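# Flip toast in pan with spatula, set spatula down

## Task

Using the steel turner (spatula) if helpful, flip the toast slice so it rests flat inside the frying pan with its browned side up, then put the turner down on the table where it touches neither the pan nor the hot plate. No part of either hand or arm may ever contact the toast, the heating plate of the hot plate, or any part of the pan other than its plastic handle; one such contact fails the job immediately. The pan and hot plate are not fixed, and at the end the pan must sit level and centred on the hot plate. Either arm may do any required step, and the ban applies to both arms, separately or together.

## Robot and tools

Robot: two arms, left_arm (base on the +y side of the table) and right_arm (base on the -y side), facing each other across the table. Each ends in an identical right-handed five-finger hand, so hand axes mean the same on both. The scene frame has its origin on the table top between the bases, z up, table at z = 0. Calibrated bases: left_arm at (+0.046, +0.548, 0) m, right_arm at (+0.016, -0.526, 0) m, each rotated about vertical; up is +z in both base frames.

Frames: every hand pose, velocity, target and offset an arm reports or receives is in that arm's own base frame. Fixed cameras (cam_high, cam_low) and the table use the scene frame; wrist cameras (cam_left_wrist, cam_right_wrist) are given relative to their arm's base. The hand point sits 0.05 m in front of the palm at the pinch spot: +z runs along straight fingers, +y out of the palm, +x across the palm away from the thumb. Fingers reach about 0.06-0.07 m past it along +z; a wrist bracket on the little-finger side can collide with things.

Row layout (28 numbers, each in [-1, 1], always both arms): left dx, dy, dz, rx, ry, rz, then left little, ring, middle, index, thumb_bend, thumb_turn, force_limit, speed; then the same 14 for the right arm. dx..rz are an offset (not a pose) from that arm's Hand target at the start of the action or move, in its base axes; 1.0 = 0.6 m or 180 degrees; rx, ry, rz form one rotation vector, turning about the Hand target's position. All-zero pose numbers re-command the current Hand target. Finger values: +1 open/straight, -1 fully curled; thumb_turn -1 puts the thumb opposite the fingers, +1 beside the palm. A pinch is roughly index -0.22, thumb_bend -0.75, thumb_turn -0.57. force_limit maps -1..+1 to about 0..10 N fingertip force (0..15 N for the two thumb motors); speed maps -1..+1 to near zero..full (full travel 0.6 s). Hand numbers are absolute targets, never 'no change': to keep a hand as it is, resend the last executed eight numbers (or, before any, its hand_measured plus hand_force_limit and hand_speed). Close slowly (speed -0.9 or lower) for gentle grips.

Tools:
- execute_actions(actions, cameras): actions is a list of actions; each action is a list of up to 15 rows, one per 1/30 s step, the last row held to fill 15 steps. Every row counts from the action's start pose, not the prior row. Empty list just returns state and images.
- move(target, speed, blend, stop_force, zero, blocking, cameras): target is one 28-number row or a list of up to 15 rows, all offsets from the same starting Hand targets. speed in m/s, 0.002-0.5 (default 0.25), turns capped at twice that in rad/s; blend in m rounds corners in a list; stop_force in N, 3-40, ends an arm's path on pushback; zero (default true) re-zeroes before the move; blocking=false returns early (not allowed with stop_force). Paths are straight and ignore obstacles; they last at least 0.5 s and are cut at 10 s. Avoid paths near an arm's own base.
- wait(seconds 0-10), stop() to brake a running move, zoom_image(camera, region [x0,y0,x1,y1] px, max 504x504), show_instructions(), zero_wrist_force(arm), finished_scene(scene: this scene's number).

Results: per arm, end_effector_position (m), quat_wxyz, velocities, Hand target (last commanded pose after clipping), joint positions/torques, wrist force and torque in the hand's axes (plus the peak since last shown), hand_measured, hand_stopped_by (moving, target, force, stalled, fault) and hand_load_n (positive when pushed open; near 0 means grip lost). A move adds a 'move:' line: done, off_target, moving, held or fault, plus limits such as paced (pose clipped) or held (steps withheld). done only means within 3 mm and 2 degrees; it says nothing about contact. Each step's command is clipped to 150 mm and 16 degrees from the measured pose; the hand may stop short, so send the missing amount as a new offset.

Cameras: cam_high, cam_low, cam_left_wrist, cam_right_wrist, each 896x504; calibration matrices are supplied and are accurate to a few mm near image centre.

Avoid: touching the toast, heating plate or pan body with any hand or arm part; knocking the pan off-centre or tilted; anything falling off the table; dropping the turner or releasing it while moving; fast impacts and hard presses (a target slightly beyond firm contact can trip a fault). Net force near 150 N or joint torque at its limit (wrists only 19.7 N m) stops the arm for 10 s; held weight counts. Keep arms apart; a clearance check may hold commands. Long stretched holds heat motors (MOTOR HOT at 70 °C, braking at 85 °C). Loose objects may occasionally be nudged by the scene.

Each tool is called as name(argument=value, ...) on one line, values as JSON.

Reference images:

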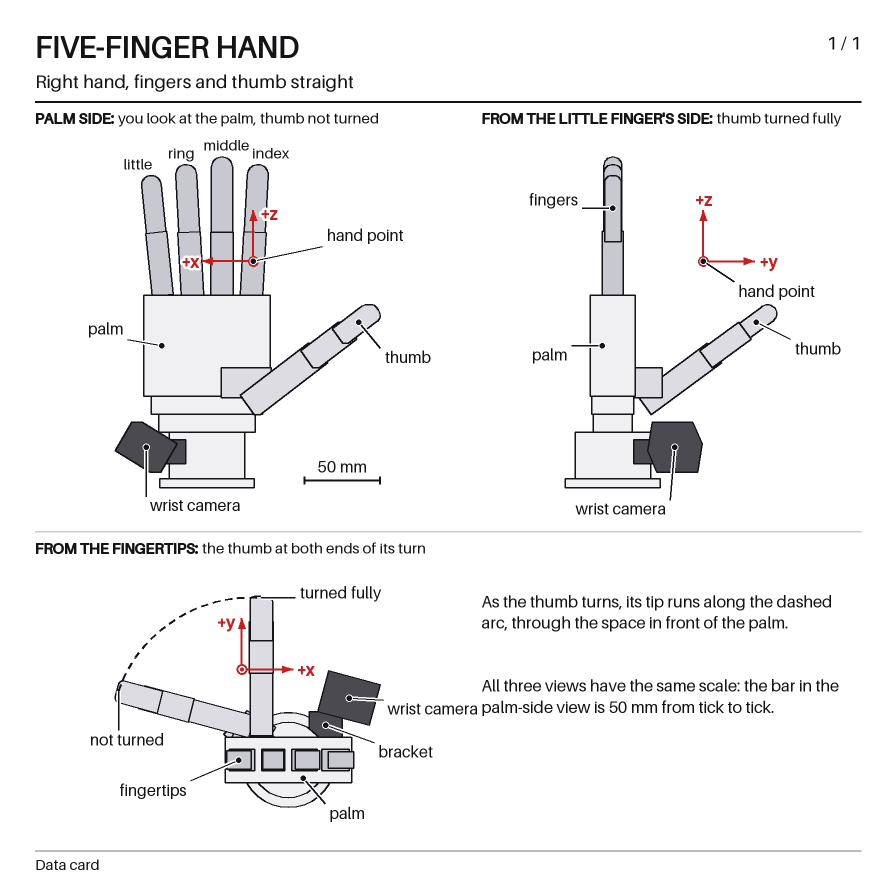

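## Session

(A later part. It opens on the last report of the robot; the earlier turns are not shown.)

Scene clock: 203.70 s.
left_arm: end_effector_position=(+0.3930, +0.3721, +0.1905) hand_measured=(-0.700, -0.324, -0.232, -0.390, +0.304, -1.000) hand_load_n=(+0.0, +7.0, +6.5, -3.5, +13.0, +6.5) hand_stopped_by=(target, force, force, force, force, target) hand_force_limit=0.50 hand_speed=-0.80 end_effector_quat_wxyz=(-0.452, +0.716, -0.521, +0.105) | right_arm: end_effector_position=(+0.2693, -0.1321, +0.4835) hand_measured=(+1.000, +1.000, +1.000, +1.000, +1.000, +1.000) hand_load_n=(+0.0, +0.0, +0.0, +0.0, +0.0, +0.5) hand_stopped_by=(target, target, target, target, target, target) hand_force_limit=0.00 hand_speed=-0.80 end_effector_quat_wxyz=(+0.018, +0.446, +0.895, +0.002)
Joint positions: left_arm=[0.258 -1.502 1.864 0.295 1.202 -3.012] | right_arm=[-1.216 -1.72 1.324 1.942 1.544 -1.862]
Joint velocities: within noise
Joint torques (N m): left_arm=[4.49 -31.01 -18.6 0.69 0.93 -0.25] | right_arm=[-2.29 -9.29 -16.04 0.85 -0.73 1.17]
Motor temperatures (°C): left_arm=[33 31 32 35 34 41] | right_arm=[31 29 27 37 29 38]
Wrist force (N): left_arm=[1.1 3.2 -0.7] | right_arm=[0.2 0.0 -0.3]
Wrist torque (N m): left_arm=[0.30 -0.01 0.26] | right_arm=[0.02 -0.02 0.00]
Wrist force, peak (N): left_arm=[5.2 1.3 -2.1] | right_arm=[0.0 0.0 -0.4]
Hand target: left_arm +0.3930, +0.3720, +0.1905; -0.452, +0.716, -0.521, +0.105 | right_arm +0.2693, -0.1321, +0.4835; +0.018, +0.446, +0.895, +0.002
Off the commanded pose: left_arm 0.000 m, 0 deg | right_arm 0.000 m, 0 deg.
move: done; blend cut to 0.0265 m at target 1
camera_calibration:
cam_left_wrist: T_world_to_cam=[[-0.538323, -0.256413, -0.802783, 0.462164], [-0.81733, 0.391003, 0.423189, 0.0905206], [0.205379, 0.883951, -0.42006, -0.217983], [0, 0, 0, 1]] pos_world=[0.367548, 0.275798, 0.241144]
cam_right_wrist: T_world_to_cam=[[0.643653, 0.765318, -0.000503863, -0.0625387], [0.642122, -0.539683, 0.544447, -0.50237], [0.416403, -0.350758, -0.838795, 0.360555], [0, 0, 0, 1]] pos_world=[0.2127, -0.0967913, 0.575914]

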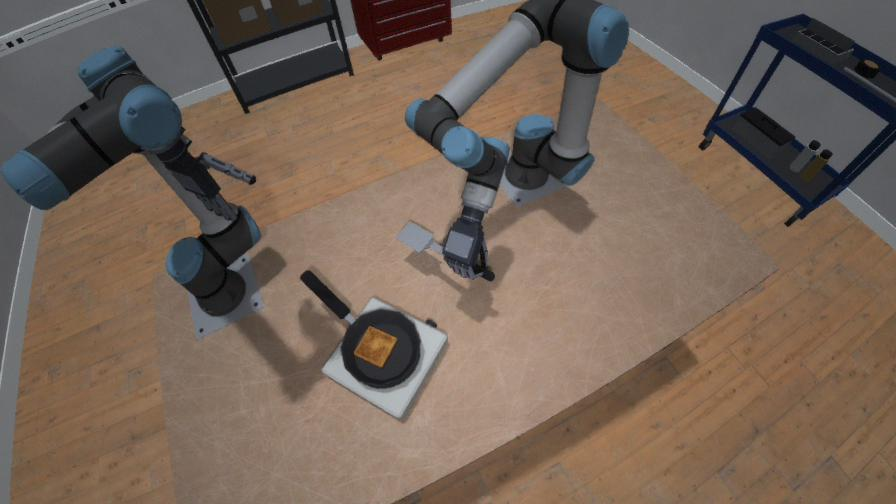

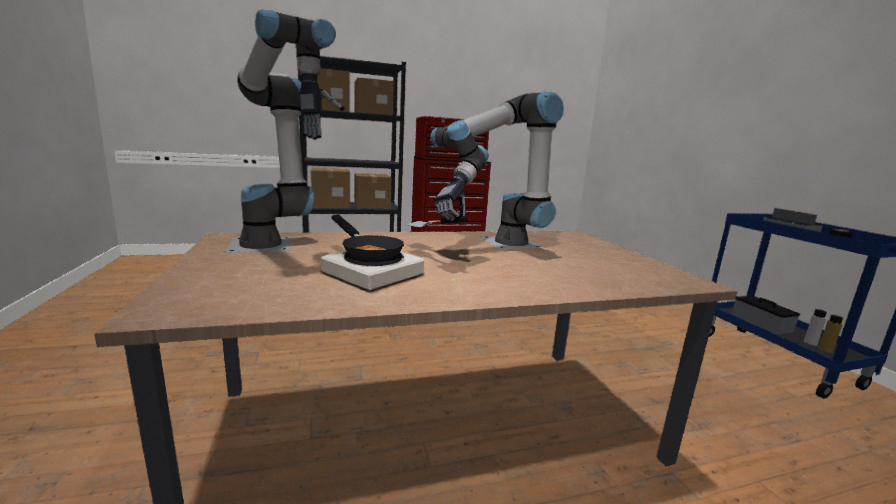

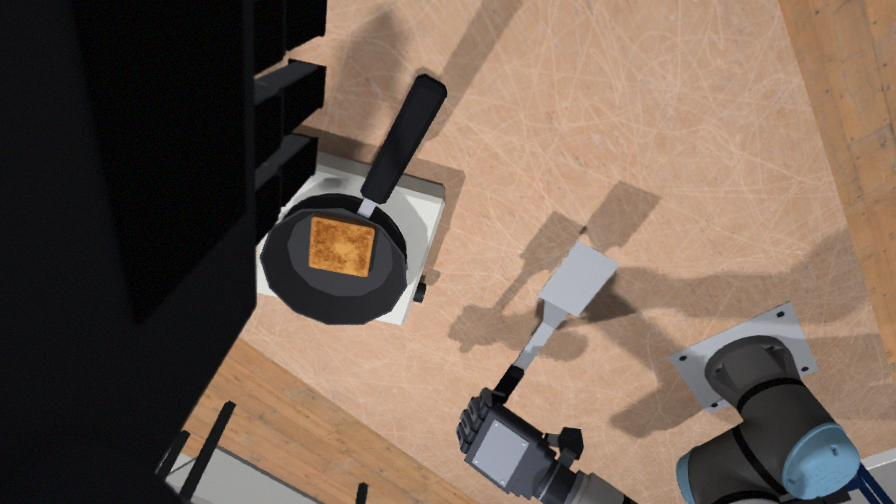

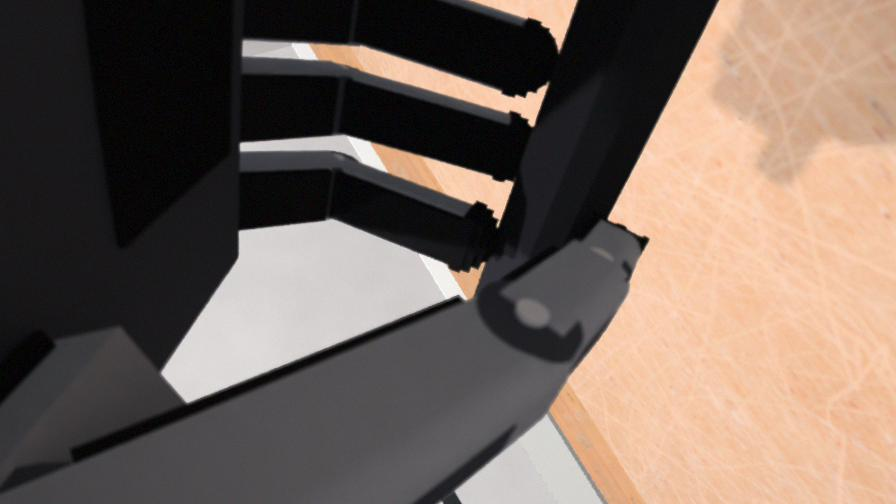

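move(target=[0,0,-0.234,-0.0483,-0.0213,0,-0.7,-0.7,-0.7,-0.7,-0.1,-1,0.5,-0.8,0,0,0,0,0,0,1,1,1,1,1,1,0,-0.8], speed=0.12, cameras=["cam_low","cam_high","cam_left_wrist"])

zoom_image(camera="cam_low", region=[400, 210, 480, 280])

zoom_image(camera="cam_high", region=[380, 230, 510, 330])

Scene clock: 210.17 s.
left_arm: end_effector_position=(+0.3928, +0.3721, +0.0501) hand_measured=(-0.700, -0.324, -0.232, -0.390, +0.294, -1.000) hand_load_n=(+0.0, +0.0, +0.0, +0.0, +0.0, +0.0) hand_stopped_by=(target, force, force, force, force, target) hand_force_limit=0.50 hand_speed=-0.80 end_effector_quat_wxyz=(-0.413, +0.745, -0.497, +0.168) | right_arm: end_effector_position=(+0.2693, -0.1321, +0.4835) hand_measured=(+1.000, +1.000, +1.000, +1.000, +1.000, +1.000) hand_load_n=(+0.0, +0.0, +0.0, +0.0, +0.0, +0.0) hand_stopped_by=(target, target, target, target, target, target) hand_force_limit=0.00 hand_speed=-0.80 end_effector_quat_wxyz=(+0.018, +0.446, +0.895, +0.002)
Joint positions: left_arm=[0.349 -1.321 2.022 -0.04 1.374 -3.091] | right_arm=[-1.216 -1.72 1.324 1.942 1.544 -1.862]
Joint velocities: within noise
Joint torques (N m): left_arm=[-11.83 -27.85 -33.07 -0.51 0.16 2.43] | right_arm=[-2.94 -9.23 -16.88 0.88 -0.96 1.32]
Motor temperatures (°C): left_arm=[33 31 32 35 34 41] | right_arm=[31 29 27 37 29 38]
Wrist force (N): left_arm=[0.3 2.1 -1.5] | right_arm=[0.0 0.0 0.0]
Wrist torque (N m): left_arm=[0.28 0.10 0.11] | right_arm=[0.00 0.00 0.00]
Wrist force, peak (N): left_arm=[1.2 3.1 -0.8] | right_arm=[0.2 -0.2 -0.2]
Hand target: left_arm +0.3930, +0.3720, +0.0501; -0.413, +0.744, -0.497, +0.168 | right_arm +0.2693, -0.1321, +0.4835; +0.018, +0.446, +0.895, +0.002
Off the commanded pose: left_arm 0.000 m, 0 deg | right_arm 0.000 m, 0 deg.
move: done
camera_calibration:
cam_left_wrist: T_world_to_cam=[[-0.484985, -0.377738, -0.788735, 0.372768], [-0.841758, 0.446193, 0.303899, 0.144842], [0.237134, 0.811311, -0.534361, -0.256672], [0, 0, 0, 1]] pos_world=[0.363575, 0.284422, 0.112842]
Images, in order (width x height): cam_high 896x504, cam_low 896x504, cam_left_wrist 896x504.

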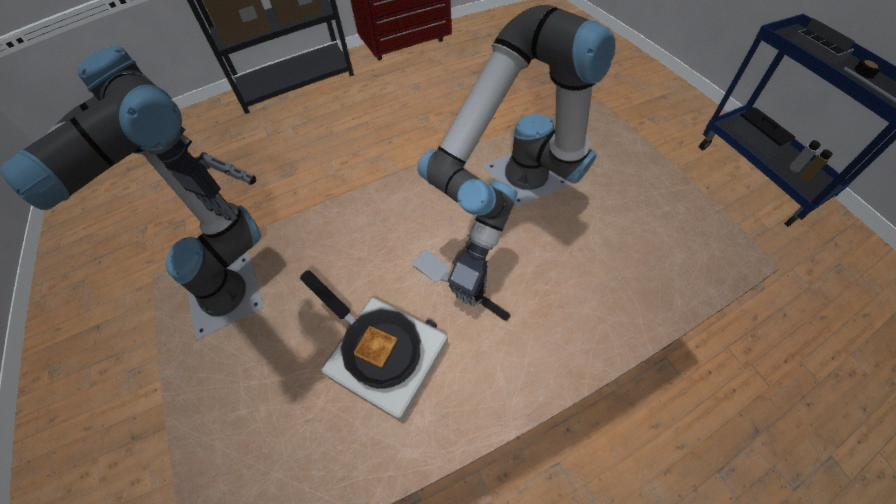

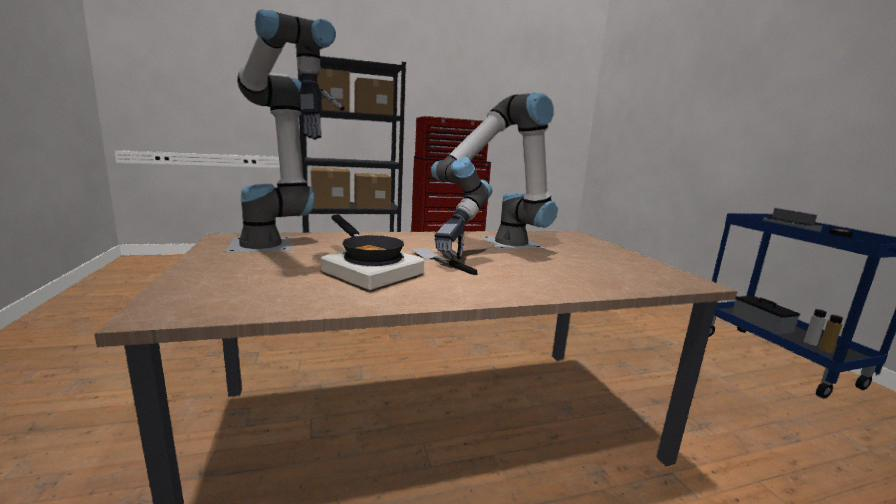

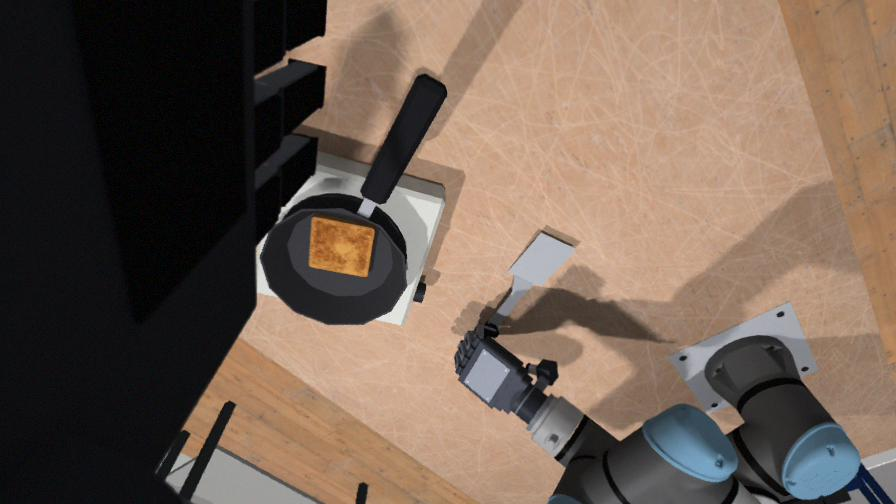

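Scaled by 6.300 from the camera's 896x504 image, which has a finer 1280x720 frame.

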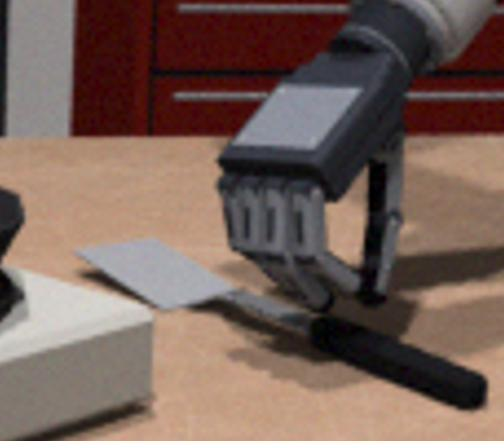

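Scaled by 3.877 from the camera's 896x504 image, which has a finer 1280x720 frame.

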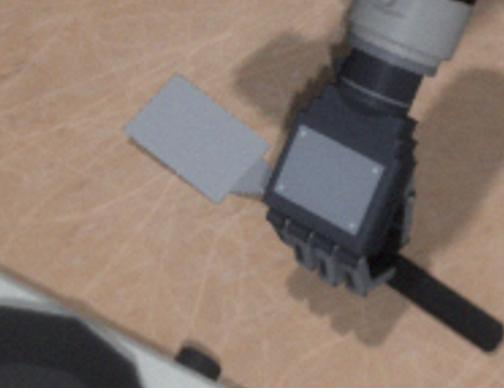

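move(target=[0,0,0.1,0,0,0,-0.7,-0.7,-0.7,-0.7,-0.1,-1,0.5,-0.8,0,0,0,0,0,0,1,1,1,1,1,1,0,-0.8], speed=0.05, cameras=["cam_low","cam_high","cam_left_wrist"])

zoom_image(camera="cam_low", region=[400, 210, 480, 280])

zoom_image(camera="cam_high", region=[310, 230, 530, 430])

Scene clock: 213.20 s.
left_arm: end_effector_position=(+0.3931, +0.3721, +0.1102) hand_measured=(-0.700, -0.324, -0.232, -0.390, +0.294, -1.000) hand_load_n=(+0.0, +0.0, +0.0, +0.0, +0.0, +0.0) hand_stopped_by=(target, force, force, force, force, target) hand_force_limit=0.50 hand_speed=-0.80 end_effector_quat_wxyz=(-0.414, +0.744, -0.497, +0.168) end_effector_velocity=(+0.000, -0.001, -0.002) end_effector_angular_velocity=(+0.000, +0.002, -0.001) | right_arm: end_effector_position=(+0.2693, -0.1321, +0.4835) hand_measured=(+1.000, +1.000, +1.000, +1.000, +1.000, +1.000) hand_load_n=(+0.0, +0.0, +0.0, +0.0, -0.5, +0.0) hand_stopped_by=(target, target, target, target, target, target) hand_force_limit=0.00 hand_speed=-0.80 end_effector_quat_wxyz=(+0.018, +0.446, +0.895, +0.002)
Joint positions: left_arm=[0.349 -1.411 1.947 0.123 1.374 -3.091] | right_arm=[-1.216 -1.72 1.324 1.942 1.544 -1.862]
Joint velocities: left_arm=[-0.001 0.002 0.004 -0.005 0 0] | right_arm=[within noise]
Joint torques (N m): left_arm=[-2.38 -23.51 -11.09 -0.82 0.39 0.29] | right_arm=[-3.34 -9.91 -16.73 0.81 -0.81 1.15]
Motor temperatures (°C): left_arm=[33 31 32 35 34 41] | right_arm=[31 29 27 37 29 38]
Wrist force (N): left_arm=[0.3 2.3 -1.4] | right_arm=[0.3 -0.1 -0.3]
Wrist torque (N m): left_arm=[0.30 0.10 0.12] | right_arm=[0.01 -0.03 0.01]
Wrist force, peak (N): left_arm=[0.1 2.8 -1.4] | right_arm=[0.3 -0.2 -0.2]
Hand target: left_arm +0.3930, +0.3720, +0.1101; -0.413, +0.744, -0.497, +0.168 | right_arm +0.2693, -0.1321, +0.4835; +0.018, +0.446, +0.895, +0.002
Off the commanded pose: left_arm 0.000 m, 0 deg | right_arm 0.000 m, 0 deg.
move: done
camera_calibration:
cam_left_wrist: T_world_to_cam=[[-0.484702, -0.377472, -0.789037, 0.420176], [-0.841786, 0.446367, 0.303566, 0.126772], [0.237612, 0.811339, -0.534105, -0.224819], [0, 0, 0, 1]] pos_world=[0.363795, 0.284422, 0.172974]
Images, in order (width x height): cam_high 896x504, cam_low 896x504, cam_left_wrist 896x504.

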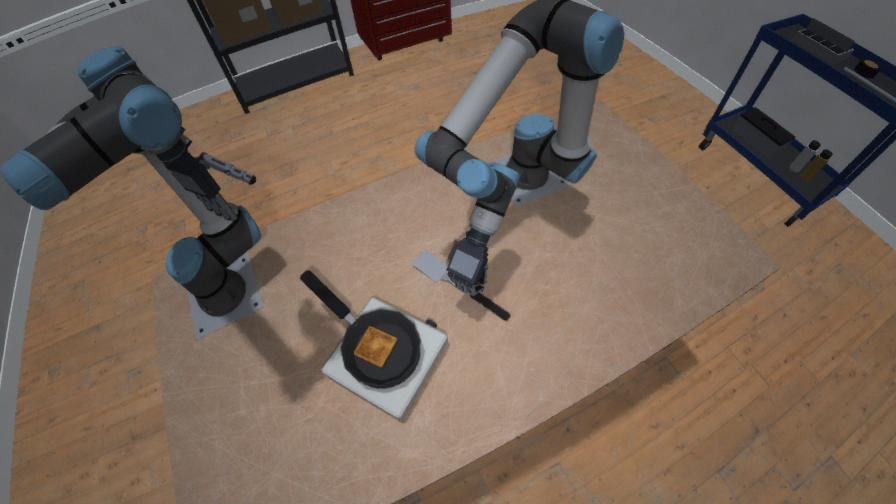

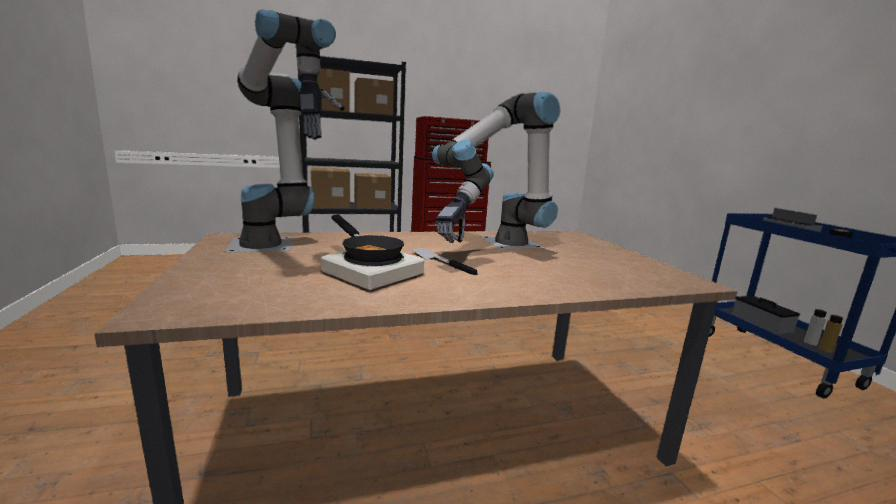

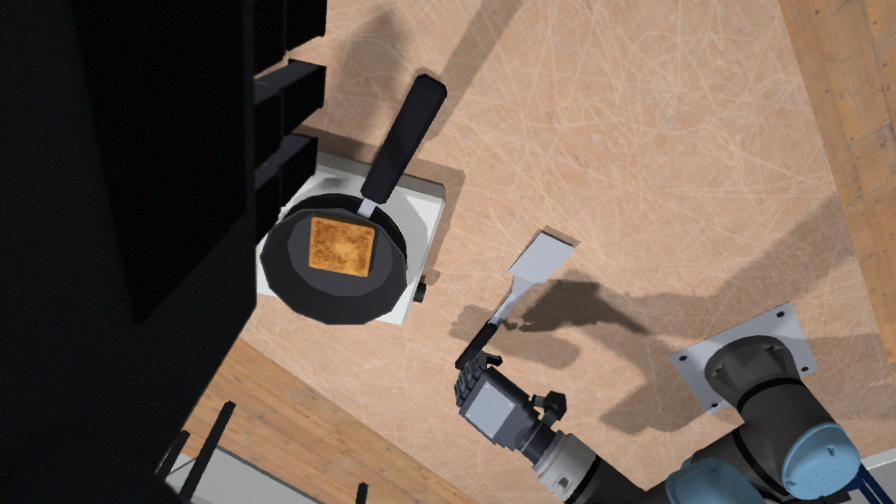

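Scaled by 6.300 from the camera's 896x504 image, which has a finer 1280x720 frame.

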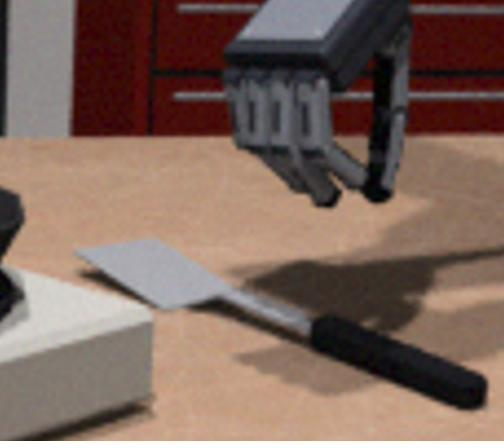

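Scaled by 2.291 from the camera's 896x504 image, which has a finer 1280x720 frame.

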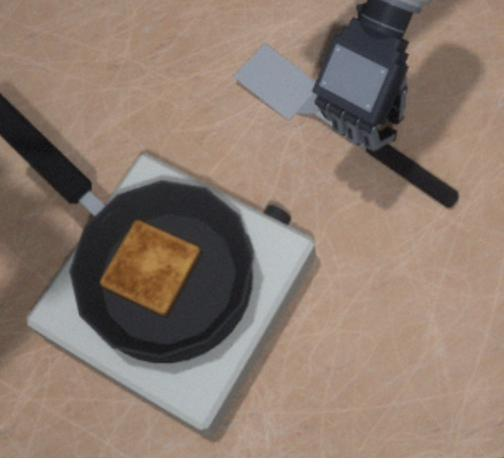

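finished_scene(scene=2)

The scene is finished: the task was done.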